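# Place the wooden crate onto its stand

## Task

Set the wooden crate down on the stand meant for it, and do not let it fall at any point.

## Robot and tools

Robot: two arms, left_arm and right_arm, each a six-joint arm with a two-finger parallel gripper. left_arm's base sits near (+0.004, +0.343, +0.033) m in the scene frame, right_arm's near (+0.002, -0.356, +0.023) m, both yawed very slightly. A camera stand is fixed to the floor behind them. Loose objects may get a short random nudge now and then.

Frames: the scene frame has its origin at table-top height midway between the nominal bases, +x pointing out over the table, +z up, and left_arm on the +y side (arm names do not match image left/right). Each arm reports its hand pose (end_effector_position in metres, end_effector_quat_wxyz) in its own base frame. Fixed cameras and the table use the scene frame. Motion offsets are along the current Hand target's own axes. On the gripper, fingers point along +z and close along y; end_effector_position is the point between the pads, about 1 cm short of the tips. Reported poses may be a few centimetres off, worse at long reach.

execute_actions(actions, cameras): actions is a list of actions; each action is a table of up to 15 rows, one per 1/30 s step, and a short table repeats its final row to fill 15 steps. Every row holds 14 numbers in [-1, 1], covering both arms even if one stays still: left_arm dx, dy, dz, rx, ry, rz, opening, then right_arm in the same order. The six pose numbers are an offset, not a pose: they are measured from that arm's Hand target as it stood when the action began (not from the previous row), in that Hand target's axes. Scale: 1.0 equals 0.6 m of travel or 180 degrees; rx, ry, rz form a single rotation vector. Because each action restarts from the current Hand target, sending the same offset twice moves twice. All zeros re-requests the current Hand target. Opening is absolute: +1 fully open (0.093 m), -1 closed; a 0 there is a real command, so resend the present value to leave a gripper alone. Images are returned only for an empty actions list or when cameras names them (["all"], a list of names, or [] for none).

move(target, speed, blend, opening_speed, grip_force, blocking, cameras): drives each gripper on a straight line toward target. target is one 14-number row (same layout, scale and offset meaning as above, counted from the Hand target) or a list of up to 15 such rows, all counted from the same starting Hand targets. speed is m/s, 0.002 to 2.9, default 0.25 (rotation up to twice that in rad/s), one value or one per row. blend in m rounds corners of a list; 0 stops at each. opening_speed (0.2 or more, scale units per second) ramps finger changes. grip_force is newtons per pad, 10 to 50, and persists; lower values close slowly. The whole move is capped at 10 s. Paths do not avoid obstacles or the other arm; faster moves lag, stray and hit harder. Avoid routing a gripper close to its own base. The result adds a move: line such as done, off_target, moving, held or fault, plus limits flags (paced means clipped, held means steps withheld). blocking=false returns after about 0.5 s while the move continues.

wait(seconds 0 to 10) lets time pass holding the last command. stop() brakes a running move. zoom_image(camera, region [x0, y0, x1, y1] in pixels, at most 504 by 504) enlarges part of the latest image from cam_head_left, cam_head_right, cam_high, cam_left_wrist or cam_right_wrist (all 672x504). read_manual returns licence text only. finished_scene(scene) closes the current scene by its number; it is final, and the crate must stay on the stand without the robot.

Results: Hand target is the last commanded pose after clipping; the gripper often rests short of it, and only a new command (even zeros) pushes again, so send the missing distance as an offset. Orientation commands are clipped to 40 degrees from the measured orientation per step. Friction and gravity can leave the hand low, short or tilted; check and correct after each move. Joint velocities may say within noise. Joint torques are raw drive outputs including gravity; the first three wrap at ±28 N m. grip_measured reads the gripper motor on the opening scale: pads meet near -0.94 and each millimetre of object width adds about 0.0208; readings can sit up to 0.02 high. To clamp a rigid flat object send about 0.24 below the reading for its width; keep sending that value to hold, and send something well above it to release. A closed reading alone does not prove a grasp. The last Joint positions entry is finger gap in metres.

Avoid: dropping the crate, releasing it while it moves, or leaving anything off the table; slamming into the table, fixed or heavy items; hard pushing; arm-to-arm contact, including one gripper closing on the other's fingers; strain on wrist camera cables. A blocked arm keeps pressing until commanded back past its gripper. Motors heat when holding loads, reaching far or straining against unreachable poses: MOTOR HOT appears at 75 °C, an over-temperature fault folds and idles that arm at 90 °C, and at 100 °C it goes limp. The scene keeps running while you think.

Each tool is called after "Request:" as name(argument=value, ...), one argument or row to a line, values as JSON.

## Session

Request:
execute_actions(
  actions=[],
)

Scene clock: 0.00 s.
left_arm: end_effector_position=(+0.3799, +0.0101, +0.0850) grip_measured=+1.000 end_effector_quat_wxyz=(+0.580, -0.048, +0.811, +0.062) | right_arm: end_effector_position=(+0.3837, +0.0280, +0.0721) grip_measured=+1.000 end_effector_quat_wxyz=(+0.549, -0.048, +0.832, +0.069)
Joint positions: left_arm=[-0.073 1.571 0.317 0.92 -0.227 -0.03 0.093] | right_arm=[-0.001 1.589 0.358 0.826 -0.17 -0.004 0.093]
Joint velocities: within noise
Joint torques (N m): no reading
Heat: left arm: 26 °C; right arm: 30 °C.
Hand target: left_arm +0.3830, +0.0099, +0.0916; +0.588, -0.049, +0.805, +0.061 | right_arm +0.3865, +0.0280, +0.0778; +0.556, -0.048, +0.827, +0.069
Tool commands: left_gripper/opening=+1.0 right_gripper/opening=+1.0

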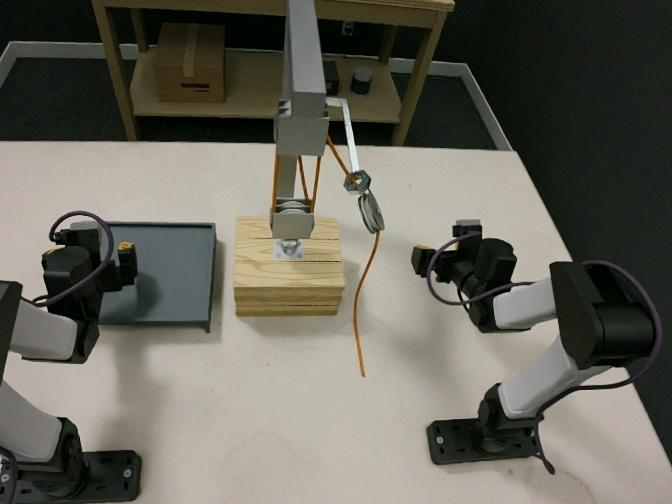

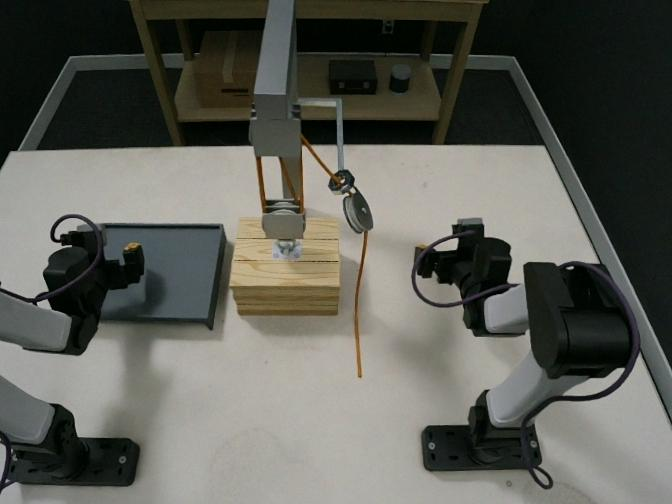

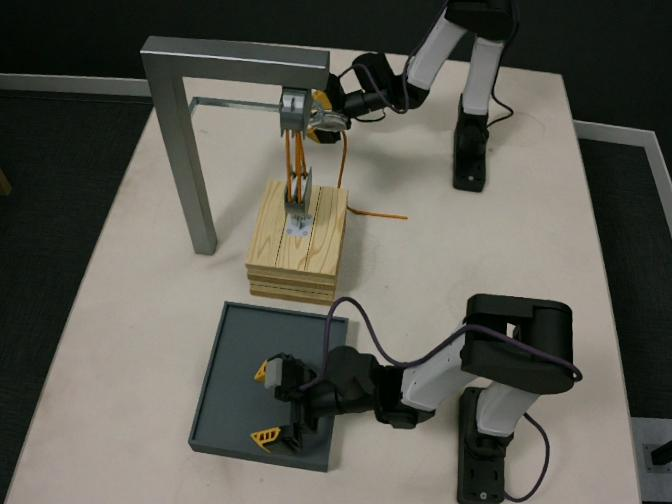

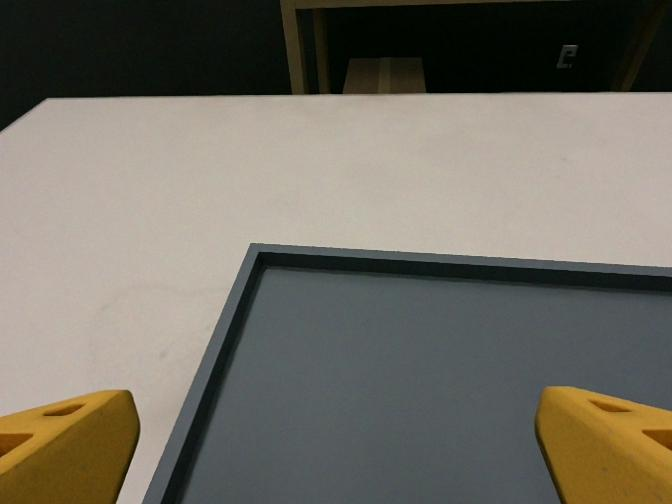

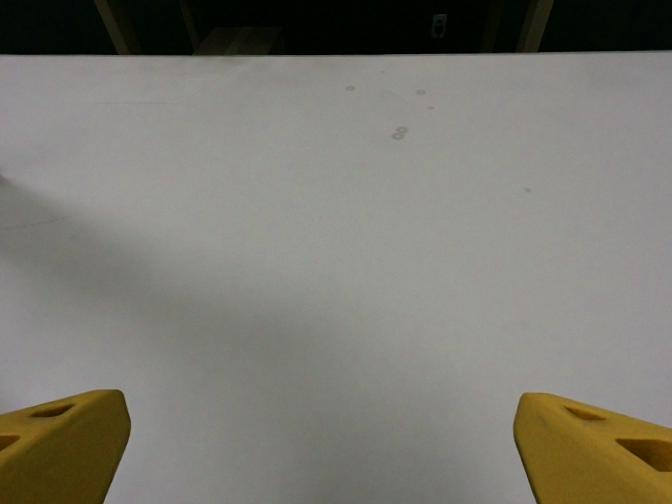

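Request:
zoom_image(
  camera="cam_head_right",
  region=[200, 60, 420, 400],
)

Request:
zoom_image(
  camera="cam_high",
  region=[130, 20, 430, 320],
)

Request:
zoom_image(
  camera="cam_head_left",
  region=[20, 180, 360, 400],
)

Request:
zoom_image(
  camera="cam_high",
  region=[160, 270, 380, 490],
)

Scaled by 1.482 from the camera's 672x504 image, which has a finer 960x720 frame.

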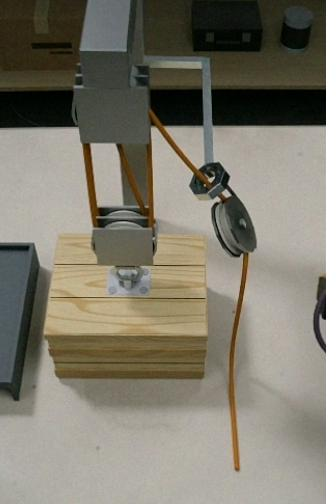

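Scaled by 1.680 from the camera's 672x504 image, which has a finer 960x720 frame.

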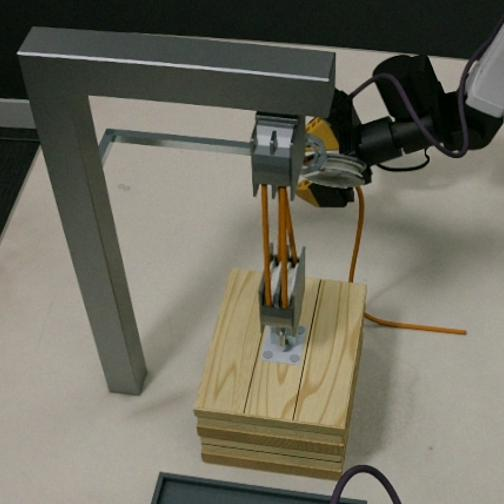

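Scaled by 1.482 from the camera's 672x504 image, which has a finer 960x720 frame.

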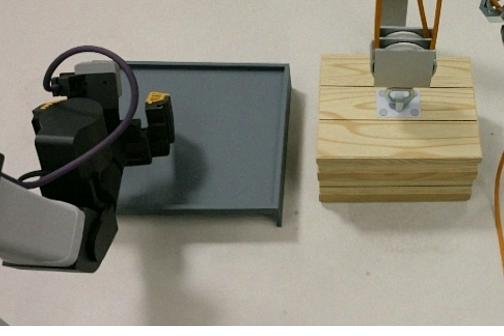

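Scaled by 2.291 from the camera's 672x504 image, which has a finer 960x720 frame.

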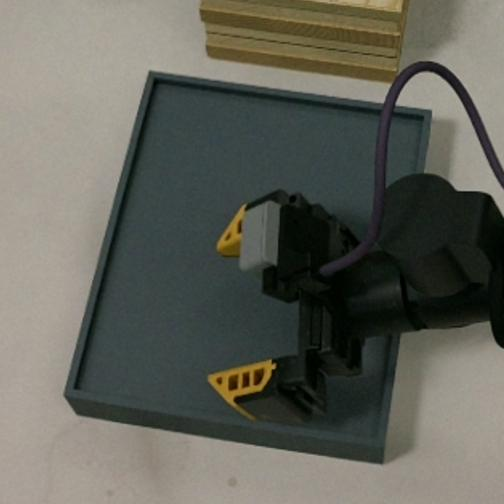

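Request:
zoom_image(
  camera="cam_head_right",
  region=[240, 80, 400, 240],
)

Request:
zoom_image(
  camera="cam_high",
  region=[260, 70, 420, 230],
)

Request:
zoom_image(
  camera="cam_head_left",
  region=[300, 80, 420, 240],
)

Scaled by 3.150 from the camera's 672x504 image, which has a finer 960x720 frame.

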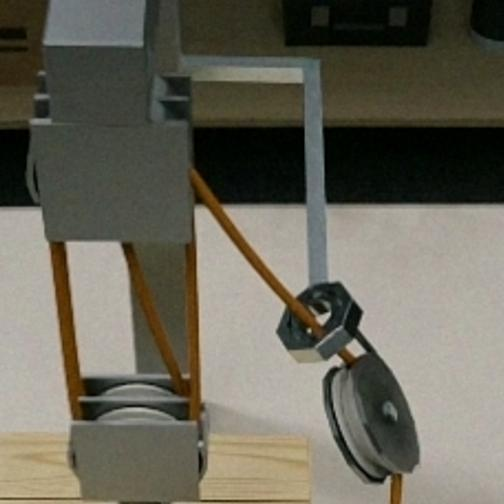

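Scaled by 3.150 from the camera's 672x504 image, which has a finer 960x720 frame.

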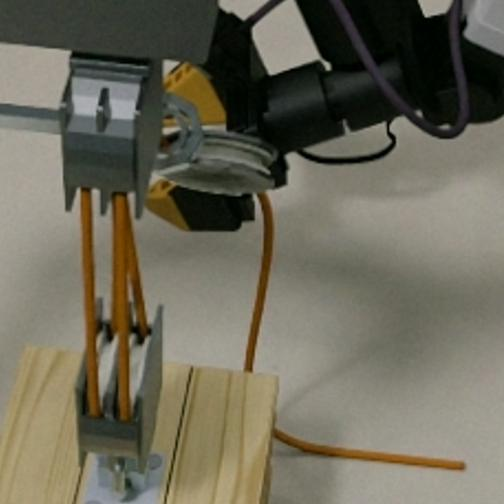

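Scaled by 3.150 from the camera's 672x504 image, which has a finer 960x720 frame.

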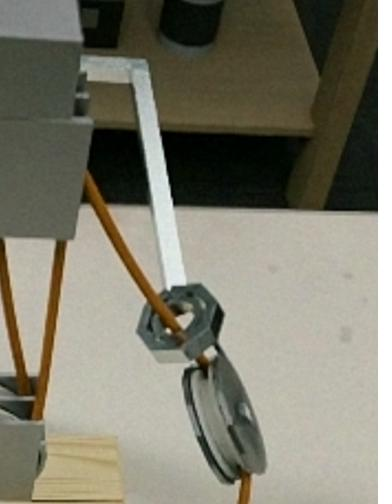

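Request:
move(
  target=[-0.033,0.057,0.002,0.042,0.401,0.033,0.3,0,0,0,0,0,0,1],
  cameras=["all"],
)

Scene clock: 39.53 s.
left_arm: end_effector_position=(+0.3806, +0.0434, +0.1105) grip_measured=+0.301 end_effector_quat_wxyz=(-0.002, -0.004, +1.000, +0.006) | right_arm: end_effector_position=(+0.3837, +0.0280, +0.0721) grip_measured=+1.000 end_effector_quat_wxyz=(+0.549, -0.048, +0.832, +0.069)
Joint positions: left_arm=[0.108 2.007 1.767 -1.334 -0.012 0.101 0.06] | right_arm=[-0.001 1.589 0.358 0.826 -0.17 -0.004 0.093]
Joint torques (N m): left_arm=[0.92 -7.57 9.1 0.32 0.19 0.16] | right_arm=[0.32 -5.2 5.33 1.99 -0.08 0.04]
Heat: left arm: 32 °C; right arm: 34 °C.
Hand target: left_arm +0.3849, +0.0440, +0.1115; -0.001, +0.000, +1.000, -0.001 | right_arm +0.3865, +0.0280, +0.0778; +0.556, -0.048, +0.827, +0.069
Off the commanded pose: left_arm 0.005 m, 1 deg | right_arm 0.006 m, 1 deg.
move: done
camera_calibration:
cam_left_wrist: T_world_to_cam=[[0.00262313, -0.999938, -0.010788, 0.0428798], [-0.910116, -0.0068572, 0.414296, 0.340799], [-0.414345, 0.00873156, -0.910078, 0.339056], [0, 0, 0, 1]] pos_world=[0.45054, 0.0422536, 0.167838]

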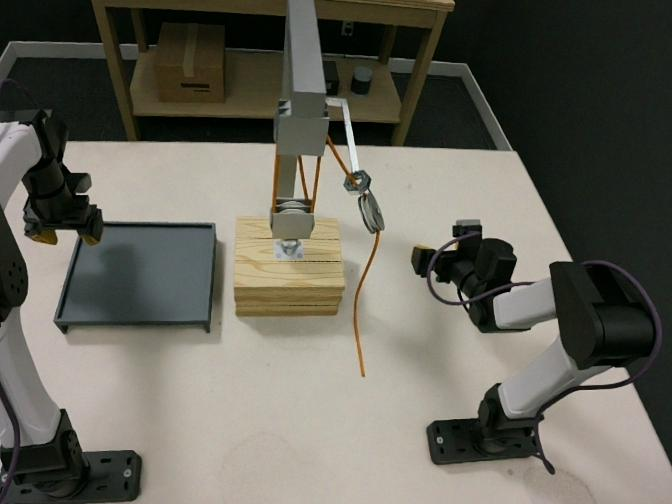

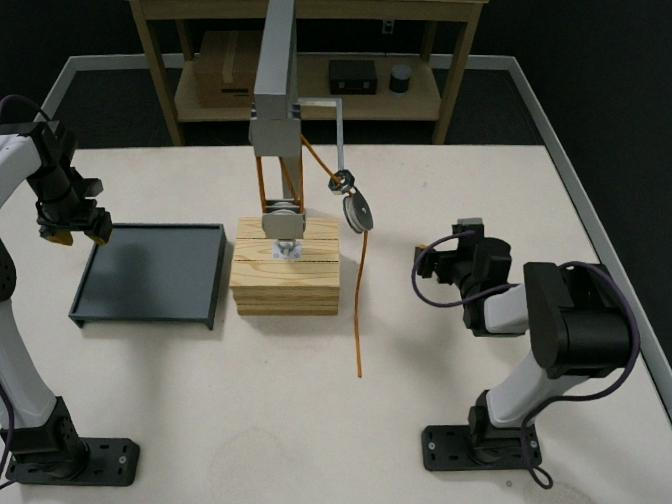

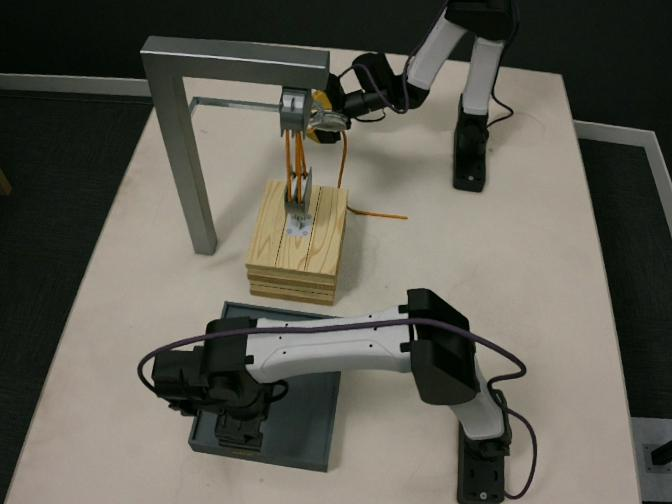

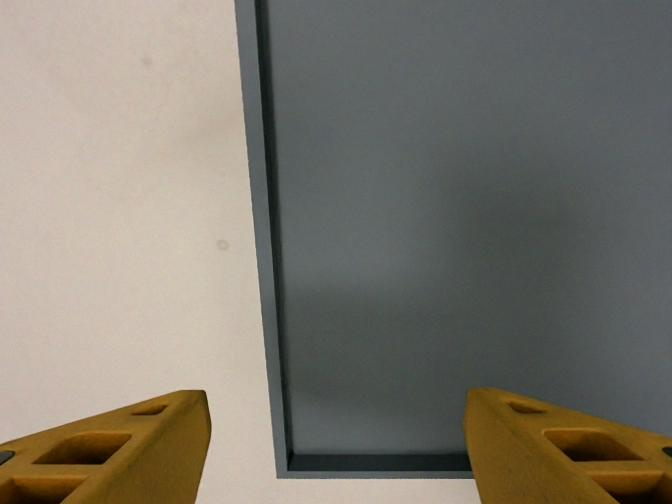

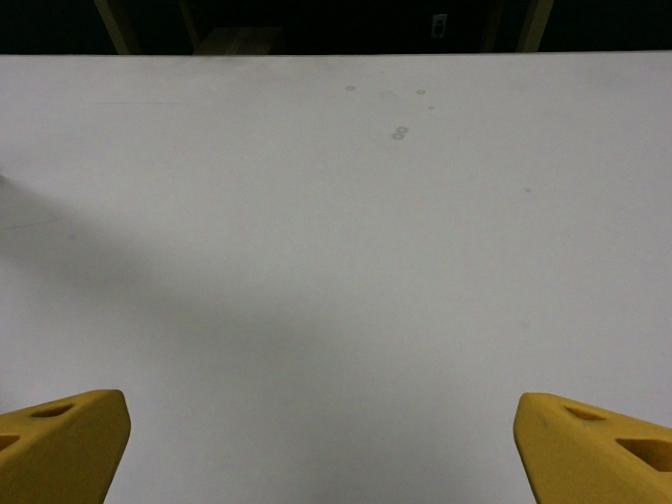

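Request:
zoom_image(
  camera="cam_head_right",
  region=[50, 210, 250, 340],
)

Request:
zoom_image(
  camera="cam_left_wrist",
  region=[200, 250, 500, 504],
)

Scaled by 2.520 from the camera's 672x504 image, which has a finer 960x720 frame.

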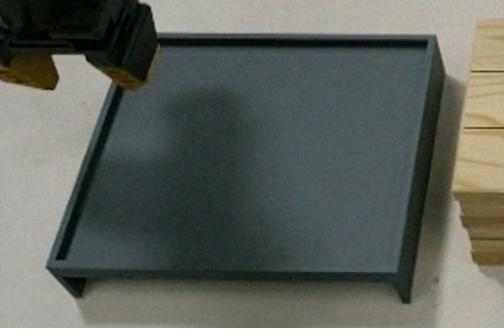

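Scaled by 1.680 from the camera's 672x504 image, which has a finer 960x720 frame.

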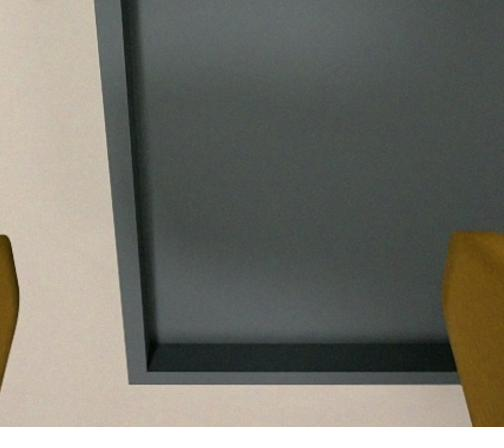

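Request:
move(
  target=[0,0.045,0.105,0,0,0,0.3,0,0,0,0,0,0,1],
  cameras=["cam_left_wrist","cam_high","cam_head_right"],
)

Scene clock: 51.60 s.
left_arm: end_effector_position=(+0.3824, +0.0720, +0.0514) grip_measured=+0.301 end_effector_quat_wxyz=(-0.003, -0.006, +1.000, +0.005) | right_arm: end_effector_position=(+0.3837, +0.0280, +0.0721) grip_measured=+1.000 end_effector_quat_wxyz=(+0.549, -0.048, +0.832, +0.069)
Joint positions: left_arm=[0.182 2.058 1.606 -1.123 -0.01 0.169 0.06] | right_arm=[-0.001 1.589 0.358 0.826 -0.17 -0.004 0.093]
Joint torques (N m): left_arm=[0.5 -8.5 6.31 0.51 0.22 0.13] | right_arm=[0.29 -5.19 5.35 1.99 -0.08 0.04]
Heat: left arm: 30 °C; right arm: 34 °C.
Hand target: left_arm +0.3848, +0.0709, +0.0485; -0.001, +0.000, +1.000, -0.001 | right_arm +0.3865, +0.0280, +0.0778; +0.556, -0.048, +0.827, +0.069
Off the commanded pose: left_arm 0.004 m, 1 deg | right_arm 0.006 m, 1 deg.
move: done
camera_calibration:
cam_left_wrist: T_world_to_cam=[[0.00759001, -0.999933, -0.00878994, 0.0687556], [-0.909226, -0.0105598, 0.41617, 0.366997], [-0.416234, 0.00483331, -0.909245, 0.2868], [0, 0, 0, 1]] pos_world=[0.452537, 0.0712402, 0.108643]
Images, in order (width x height): cam_head_right 672x504, cam_high 672x504, cam_left_wrist 672x504.

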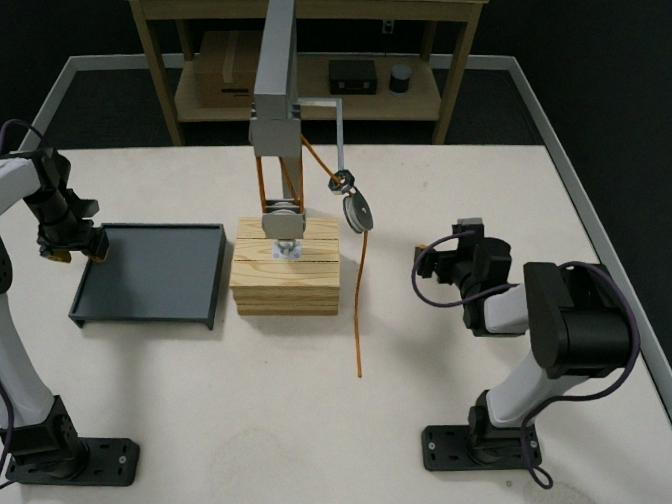

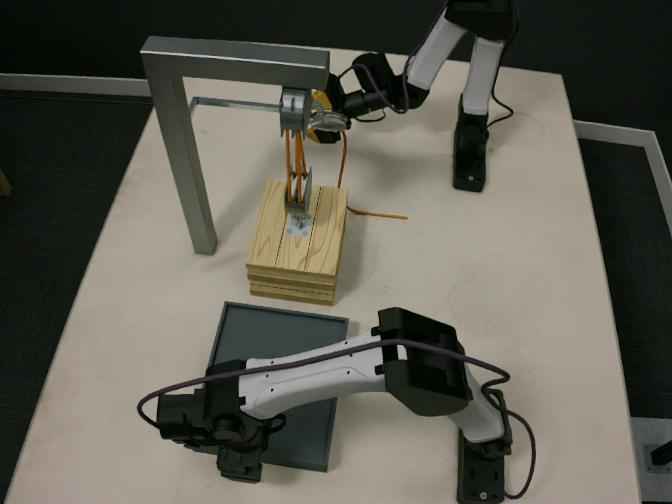

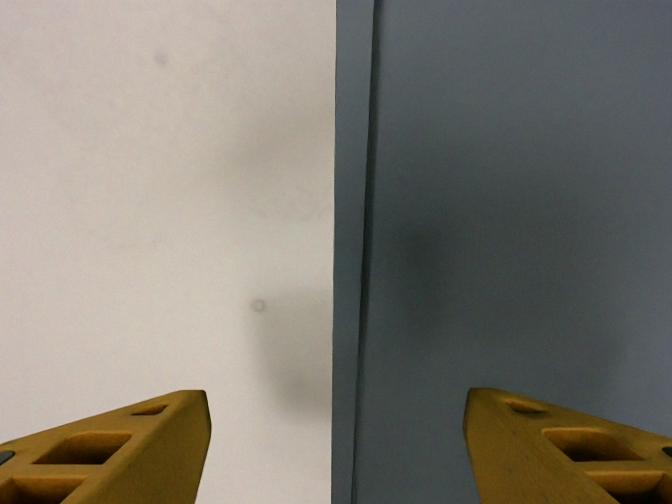

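Request:
move(
  target=[0,0.0,0.047,0,0,0,0.3,0,0,0,0,0,0,1],
  cameras=["cam_left_wrist","cam_head_right"],
  speed=0.06,
)

Request:
zoom_image(
  camera="cam_head_right",
  region=[20, 180, 150, 310],
)

Scene clock: 54.73 s.
left_arm: end_effector_position=(+0.3817, +0.0720, +0.0310) grip_measured=+0.301 end_effector_quat_wxyz=(-0.003, -0.005, +1.000, +0.005) | right_arm: end_effector_position=(+0.3837, +0.0280, +0.0721) grip_measured=+1.000 end_effector_quat_wxyz=(+0.549, -0.048, +0.832, +0.069)
Joint positions: left_arm=[0.182 2.074 1.547 -1.047 -0.01 0.172 0.06] | right_arm=[-0.001 1.589 0.358 0.826 -0.17 -0.004 0.093]
Joint torques (N m): left_arm=[0.51 -7.39 5.03 0.68 0.16 0.12] | right_arm=[0.32 -5.2 5.34 1.98 -0.08 0.03]
Heat: left arm: 30 °C; right arm: 35 °C.
Hand target: left_arm +0.3848, +0.0708, +0.0203; -0.001, +0.000, +1.000, -0.001 | right_arm +0.3865, +0.0280, +0.0778; +0.556, -0.048, +0.827, +0.069
Off the commanded pose: left_arm 0.011 m, 1 deg | right_arm 0.006 m, 1 deg.
move: off_target (left_arm)
camera_calibration:
cam_left_wrist: T_world_to_cam=[[0.00532313, -0.999946, -0.00895099, 0.0695255], [-0.909691, -0.0085593, 0.415197, 0.374873], [-0.415251, 0.00593249, -0.909687, 0.267526], [0, 0, 0, 1]] pos_world=[0.451739, 0.0711433, 0.0883413]
Images, in order (width x height): cam_head_right 672x504, cam_left_wrist 672x504.

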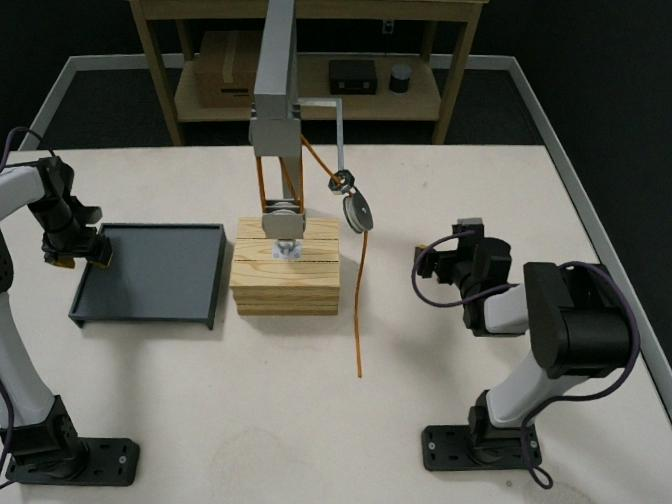

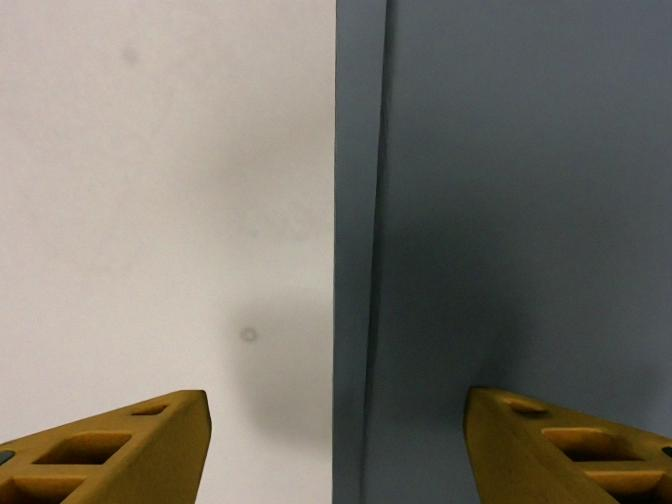

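Scaled by 3.877 from the camera's 672x504 image, which has a finer 960x720 frame.

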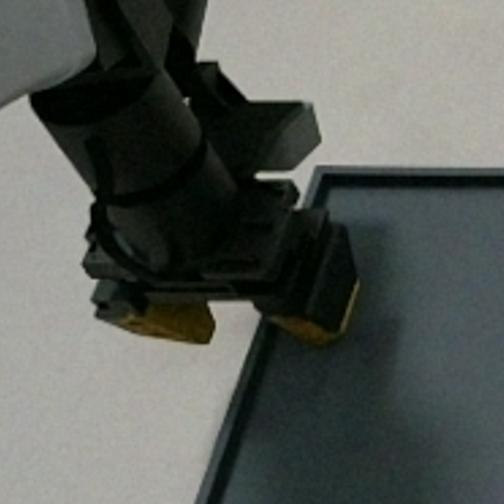

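Request:
move(
  target=[
    [0,0,-0.018,0,0,0,0.3,0,0,0,0,0,0,1],
    [0,0,-0.018,0,0,0,-1,0,0,0,0,0,0,1],
  ],
  cameras=["cam_left_wrist"],
  speed=0.06,
  grip_force=30,
)

Scene clock: 61.33 s.
left_arm: end_effector_position=(+0.3819, +0.0676, +0.0310) grip_measured=-0.807 end_effector_quat_wxyz=(-0.001, -0.002, +1.000, -0.009) | right_arm: end_effector_position=(+0.3837, +0.0280, +0.0721) grip_measured=+1.000 end_effector_quat_wxyz=(+0.549, -0.048, +0.832, +0.069)
Joint positions: left_arm=[0.182 2.074 1.547 -1.05 0.016 0.178 0.006] | right_arm=[-0.001 1.589 0.358 0.826 -0.17 -0.004 0.093]
Joint torques (N m): left_arm=[0.68 -8.39 7.5 0.37 -0.11 0.07] | right_arm=[0.31 -5.22 5.34 1.98 -0.08 0.04]
Heat: left arm: 31 °C; right arm: 35 °C.
Hand target: left_arm +0.3847, +0.0708, +0.0311; -0.001, +0.000, +1.000, -0.001 | right_arm +0.3865, +0.0280, +0.0778; +0.556, -0.048, +0.827, +0.069
Off the commanded pose: left_arm 0.004 m, 1 deg | right_arm 0.006 m, 1 deg.
grip_force (N): 30, 30
move: done
camera_calibration:
cam_left_wrist: T_world_to_cam=[[0.0000502887, -0.999841, 0.0178491, 0.0663278], [-0.910628, 0.00732994, 0.413162, 0.374319], [-0.413227, -0.0162746, -0.910482, 0.268327], [0, 0, 0, 1]] pos_world=[0.451742, 0.0679404, 0.0884687]
Images, in order (width x height): cam_left_wrist 672x504.

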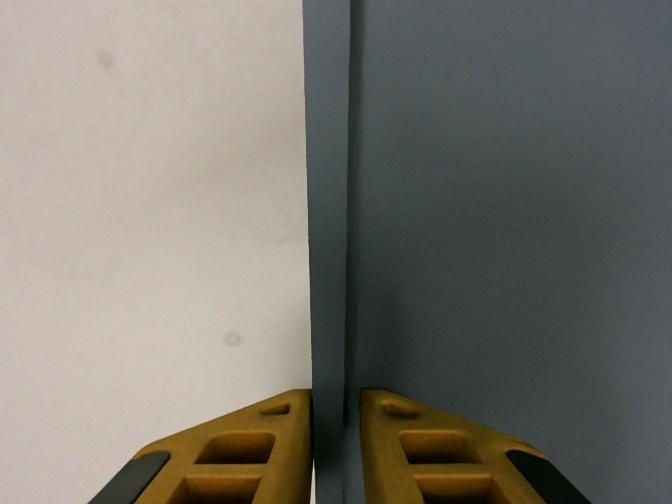

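Request:
move(
  target=[0,-0.03,0,0,0,0,-1,0,0,0,0,0,0,1],
  cameras=["cam_left_wrist","cam_head_right"],
  speed=0.05,
)

Scene clock: 63.60 s.
left_arm: end_effector_position=(+0.3824, +0.0653, +0.0310) grip_measured=-0.828 end_effector_quat_wxyz=(-0.003, -0.001, +1.000, +0.004) | right_arm: end_effector_position=(+0.3837, +0.0280, +0.0721) grip_measured=+1.000 end_effector_quat_wxyz=(+0.549, -0.048, +0.832, +0.069)
Joint positions: left_arm=[0.165 2.074 1.547 -1.049 -0.009 0.163 0.005] | right_arm=[-0.001 1.589 0.358 0.826 -0.17 -0.004 0.093]
Joint torques (N m): left_arm=[-2.11 -9.32 6.01 0.43 0.16 -0.26] | right_arm=[0.31 -5.2 5.3 1.99 -0.08 0.03]
Heat: left arm: 31 °C; right arm: 35 °C.
Hand target: left_arm +0.3847, +0.0528, +0.0311; -0.001, +0.000, +1.000, -0.001 | right_arm +0.3865, +0.0280, +0.0778; +0.556, -0.048, +0.827, +0.069
Off the commanded pose: left_arm 0.013 m, 1 deg | right_arm 0.006 m, 1 deg.
grip_force (N): 30, 30
move: off_target (left_arm)
camera_calibration:
cam_left_wrist: T_world_to_cam=[[-0.00196133, -0.999973, -0.00705351, 0.0654509], [-0.908928, -0.00115828, 0.416951, 0.374633], [-0.416948, 0.00722891, -0.908902, 0.268332], [0, 0, 0, 1]] pos_world=[0.452523, 0.0639433, 0.0881454]
Images, in order (width x height): cam_head_right 672x504, cam_left_wrist 672x504.

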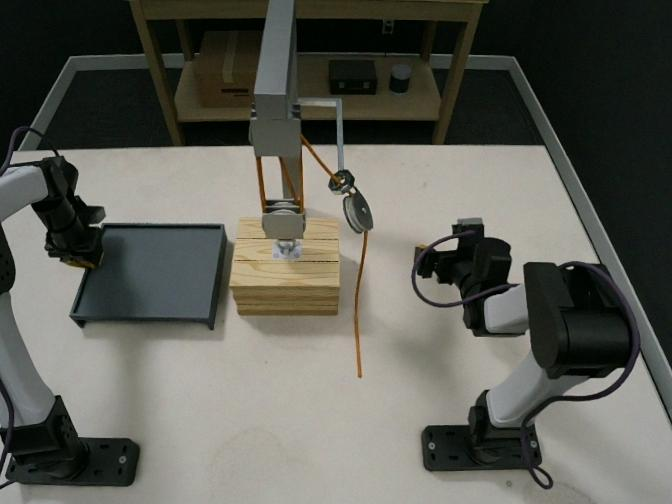

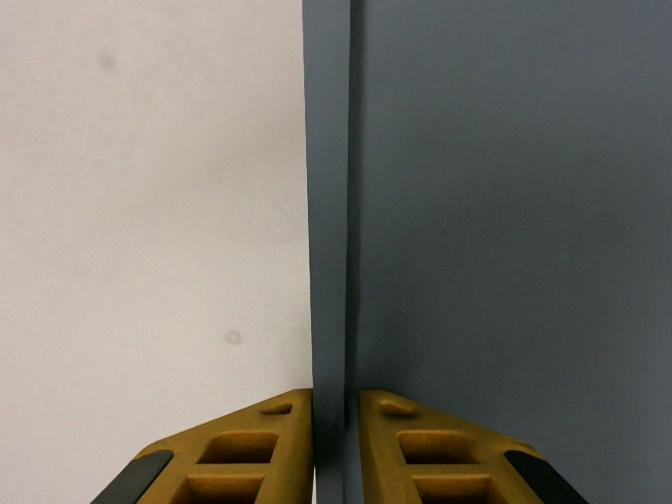

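Request:
move(
  target=[0,-0.04,0,0,0,0,-1,0,0,0,0,0,0,1],
  cameras=["cam_left_wrist"],
  speed=0.05,
)

Scene clock: 66.37 s.
left_arm: end_effector_position=(+0.3856, +0.0422, +0.0310) grip_measured=-0.828 end_effector_quat_wxyz=(-0.004, +0.001, +1.000, +0.009) | right_arm: end_effector_position=(+0.3837, +0.0280, +0.0721) grip_measured=+1.000 end_effector_quat_wxyz=(+0.549, -0.048, +0.832, +0.069)
Joint positions: left_arm=[0.101 2.074 1.547 -1.049 -0.019 0.102 0.005] | right_arm=[-0.001 1.589 0.358 0.826 -0.17 -0.004 0.093]
Joint torques (N m): left_arm=[-1.81 -10.15 4.72 0.5 0.29 -0.24] | right_arm=[0.31 -5.23 5.33 1.97 -0.08 0.04]
Heat: left arm: 31 °C; right arm: 35 °C.
Hand target: left_arm +0.3847, +0.0288, +0.0311; -0.001, +0.000, +1.000, -0.001 | right_arm +0.3865, +0.0280, +0.0778; +0.556, -0.048, +0.827, +0.069
Off the commanded pose: left_arm 0.013 m, 1 deg | right_arm 0.006 m, 1 deg.
grip_force (N): 30, 30
move: off_target (left_arm)
camera_calibration:
cam_left_wrist: T_world_to_cam=[[-0.00622543, -0.999823, -0.0177502, 0.0443857], [-0.908734, -0.00175151, 0.417373, 0.37741], [-0.41733, 0.0187285, -0.908562, 0.269512], [0, 0, 0, 1]] pos_world=[0.455717, 0.0399914, 0.0881349]
Images, in order (width x height): cam_left_wrist 672x504.

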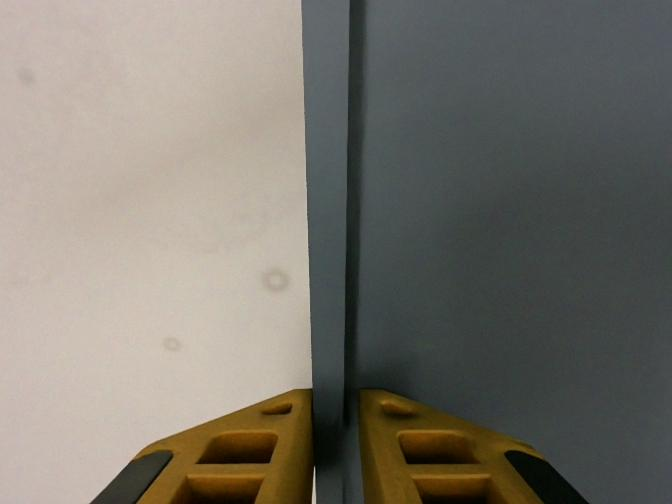

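Request:
move(
  target=[0,0.022,0,0,0,0,-1,-0.022,0.205,-0.19,-0.276,-0.105,-0.072,0.4],
  cameras=["all"],
  speed=0.15,
)

Scene clock: 90.97 s.
left_arm: end_effector_position=(+0.3855, +0.0441, +0.0310) grip_measured=-0.877 end_effector_quat_wxyz=(-0.003, +0.001, +1.000, +0.005) | right_arm: end_effector_position=(+0.2743, +0.1256, +0.1411) grip_measured=+0.402 end_effector_quat_wxyz=(+0.618, -0.349, +0.617, +0.340)
Joint positions: left_arm=[0.11 2.074 1.547 -1.049 -0.01 0.111 0.003] | right_arm=[-0.095 1.572 0.136 1.424 -1.114 -0.022 0.065]
Joint torques (N m): left_arm=[0.5 -9.59 5.29 0.43 0.16 -0.02] | right_arm=[1.06 -2.5 2.65 1.85 -0.25 0.23]
Heat: left arm: 36 °C; right arm: 35 °C.
Hand target: left_arm +0.3847, +0.0420, +0.0311; -0.001, +0.000, +1.000, -0.001 | right_arm +0.2682, +0.1301, +0.1400; +0.612, -0.354, +0.612, +0.354
Off the commanded pose: left_arm 0.002 m, 1 deg | right_arm 0.008 m, 2 deg.
grip_force (N): 30, 30
move: done
camera_calibration:
cam_left_wrist: T_world_to_cam=[[-0.006142, -0.999941, -0.00898554, 0.0460439], [-0.909197, 0.00184314, 0.416363, 0.377339], [-0.416322, 0.0107269, -0.909154, 0.269414], [0, 0, 0, 1]] pos_world=[0.455522, 0.0424557, 0.0882427]
cam_right_wrist: T_world_to_cam=[[0.846104, -0.532072, 0.031723, -0.171932], [-0.205055, -0.379859, -0.902031, 0.270367], [0.491996, 0.756707, -0.430505, -0.0821587], [0, 0, 0, 1]] pos_world=[0.241334, 0.0733913, 0.213964]

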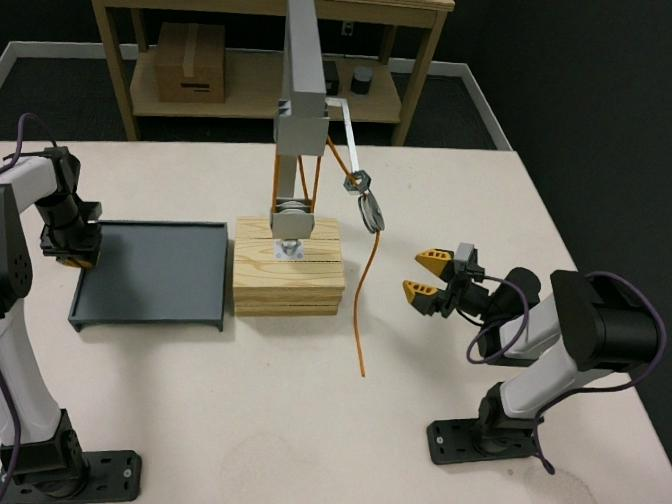

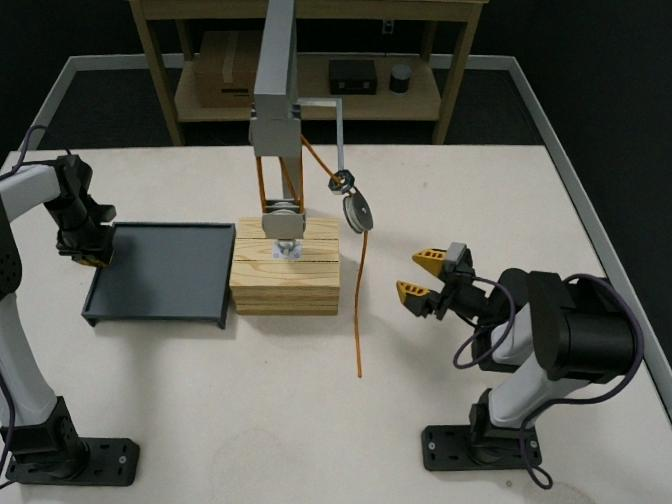

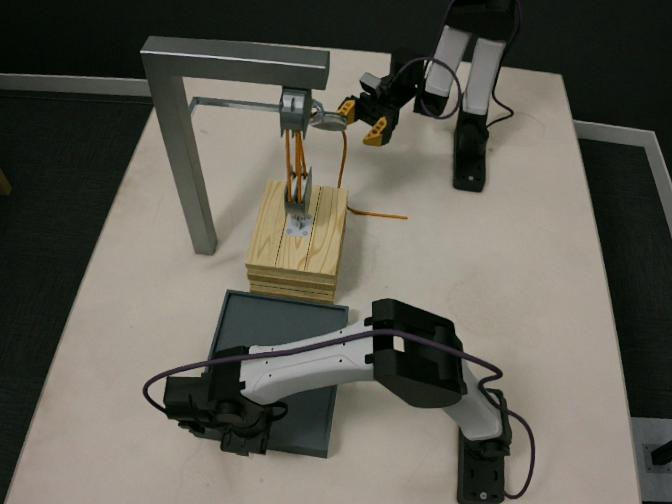

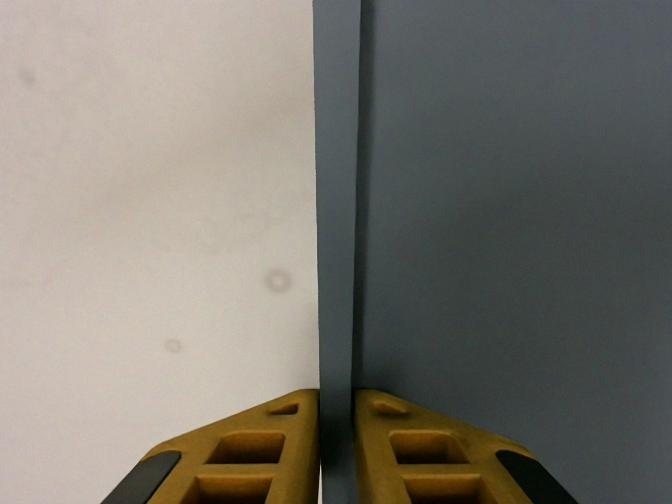

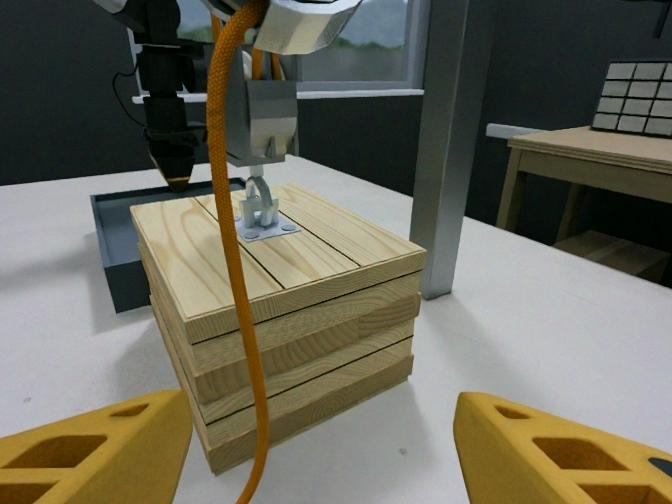

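Request:
move(
  target=[
    [0,0,0,0,0,0,-1,-0.023,0.062,0.005,0,0,0,0.7],
    [0,0,0,0,0,0,-1,-0.023,0.062,0.138,0,0,0,0.7],
  ],
  cameras=["all"],
  speed=0.12,
)

Scene clock: 101.60 s.
left_arm: end_effector_position=(+0.3855, +0.0441, +0.0310) grip_measured=-0.882 end_effector_quat_wxyz=(-0.003, +0.001, +1.000, +0.005) | right_arm: end_effector_position=(+0.2714, +0.2174, +0.1470) grip_measured=+0.698 end_effector_quat_wxyz=(+0.602, -0.354, +0.621, +0.357)
Joint positions: left_arm=[0.11 2.074 1.547 -1.049 -0.01 0.111 0.003] | right_arm=[0.361 1.544 0.203 1.314 -0.693 0 0.079]
Joint torques (N m): left_arm=[0.4 -9.69 5.37 0.5 0.2 0.03] | right_arm=[0.91 -2.89 5.93 1.99 0.08 0.03]
Heat: left arm: 38 °C; right arm: 34 °C.
Hand target: left_arm +0.3847, +0.0420, +0.0311; -0.001, +0.000, +1.000, -0.001 | right_arm +0.2773, +0.2205, +0.1537; +0.612, -0.354, +0.612, +0.354
Off the commanded pose: left_arm 0.002 m, 1 deg | right_arm 0.009 m, 2 deg.
grip_force (N): 30, 30
move: done
camera_calibration:
cam_left_wrist: T_world_to_cam=[[-0.006142, -0.999941, -0.00898554, 0.0460439], [-0.909197, 0.00184314, 0.416363, 0.377339], [-0.416322, 0.0107269, -0.909154, 0.269414], [0, 0, 0, 1]] pos_world=[0.455522, 0.0424557, 0.0882427]
cam_right_wrist: T_world_to_cam=[[0.864889, -0.501955, 0.00307051, -0.128201], [-0.22097, -0.38622, -0.895548, 0.314718], [0.45071, 0.773871, -0.444954, -0.138069], [0, 0, 0, 1]] pos_world=[0.242652, 0.164047, 0.220804]

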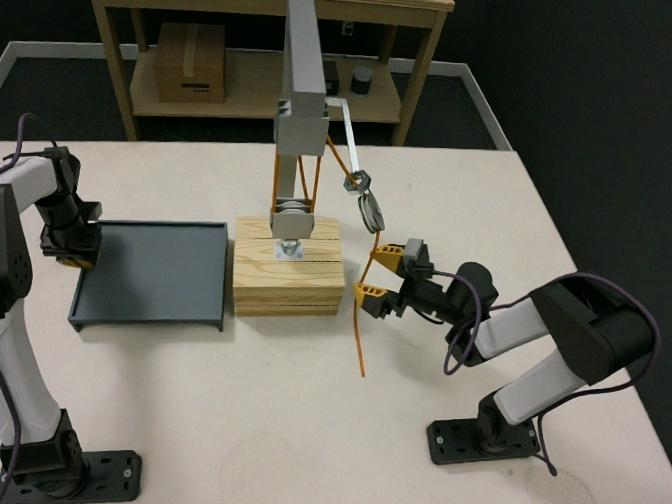

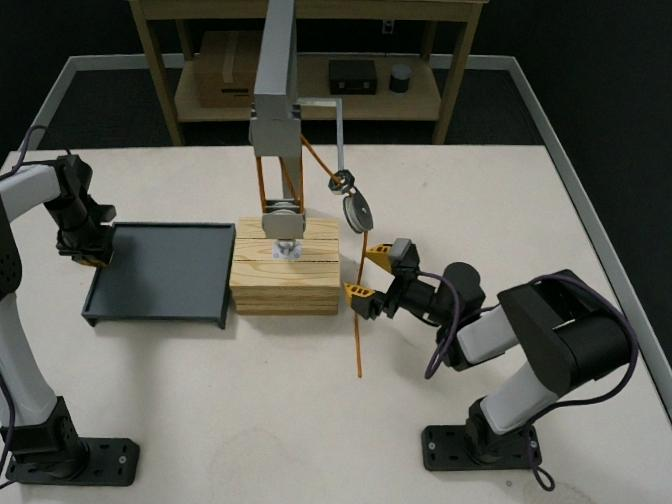

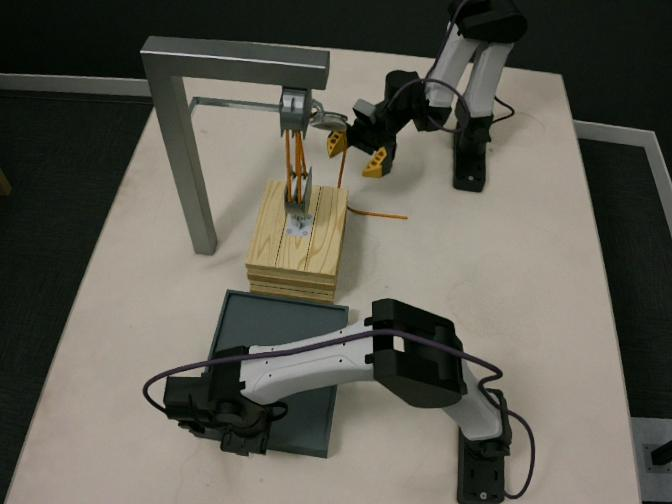

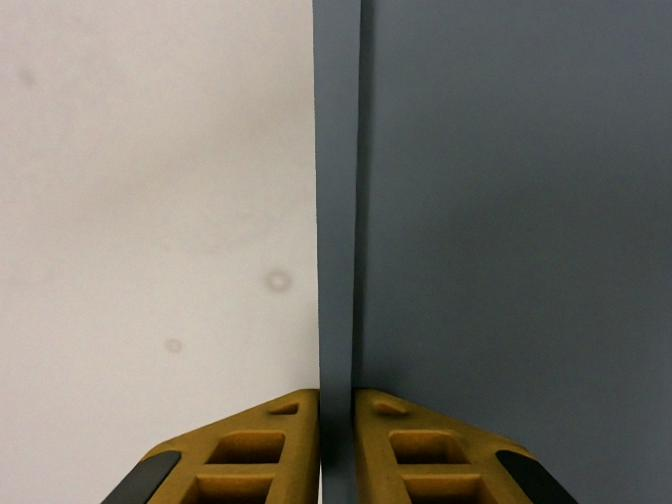

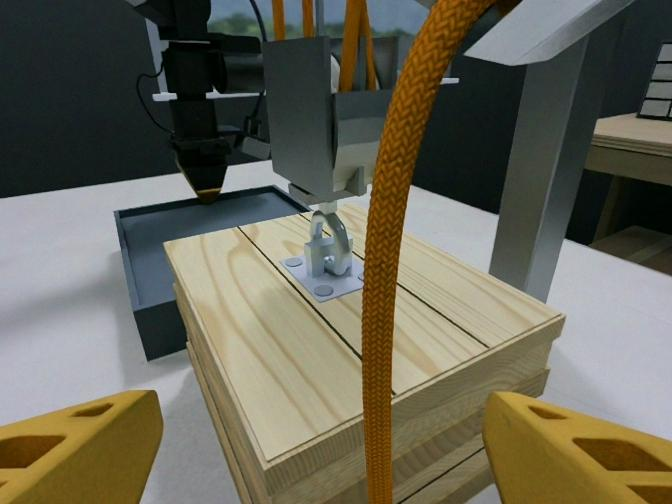

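Request:
move(
  target=[0,0,0,0,0,0,-1,0,0,0.01,0,0,0,-1],
  grip_force=[30,50],
  opening_speed=1,
  cameras=["cam_right_wrist","cam_head_right"],
)

Scene clock: 106.20 s.
left_arm: end_effector_position=(+0.3855, +0.0441, +0.0310) grip_measured=-0.882 end_effector_quat_wxyz=(-0.003, +0.001, +1.000, +0.005) | right_arm: end_effector_position=(+0.2747, +0.2220, +0.1469) grip_measured=-0.955 end_effector_quat_wxyz=(+0.602, -0.354, +0.621, +0.356)
Joint positions: left_arm=[0.11 2.074 1.547 -1.049 -0.01 0.111 0.003] | right_arm=[0.377 1.562 0.22 1.315 -0.675 0 0]
Joint torques (N m): left_arm=[0.53 -9.68 5.29 0.46 0.19 -0.01] | right_arm=[1.05 -3 6.01 2 0.09 0.03]
Heat: left arm: 38 °C; right arm: 34 °C.
Hand target: left_arm +0.3847, +0.0420, +0.0311; -0.001, +0.000, +1.000, -0.001 | right_arm +0.2802, +0.2257, +0.1537; +0.612, -0.354, +0.612, +0.354
Off the commanded pose: left_arm 0.002 m, 1 deg | right_arm 0.010 m, 2 deg.
grip_force (N): 30, 50
move: done
camera_calibration:
cam_right_wrist: T_world_to_cam=[[0.863979, -0.503517, 0.00346054, -0.128206], [-0.22151, -0.386241, -0.895406, 0.317257], [0.452188, 0.772845, -0.445238, -0.143322], [0, 0, 0, 1]] pos_world=[0.245851, 0.168749, 0.220704]
Images, in order (width x height): cam_head_right 672x504, cam_right_wrist 672x504.

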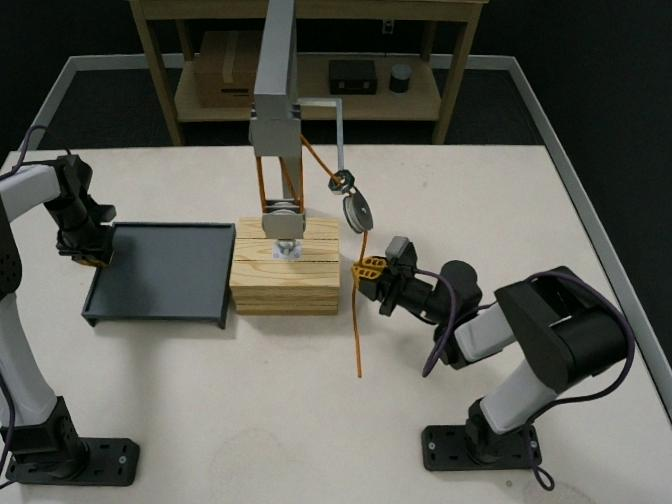

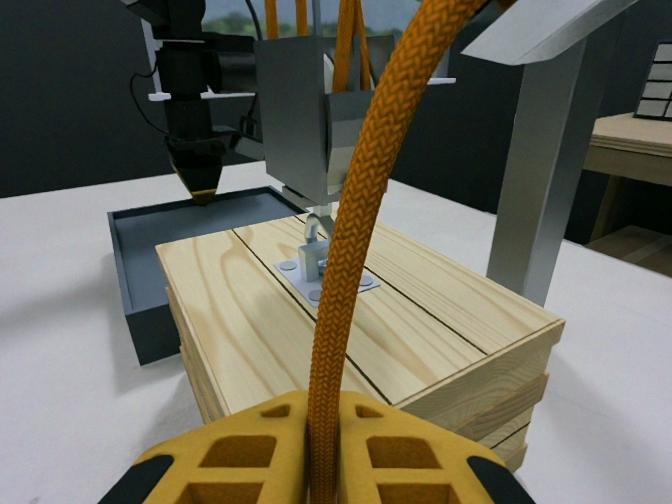

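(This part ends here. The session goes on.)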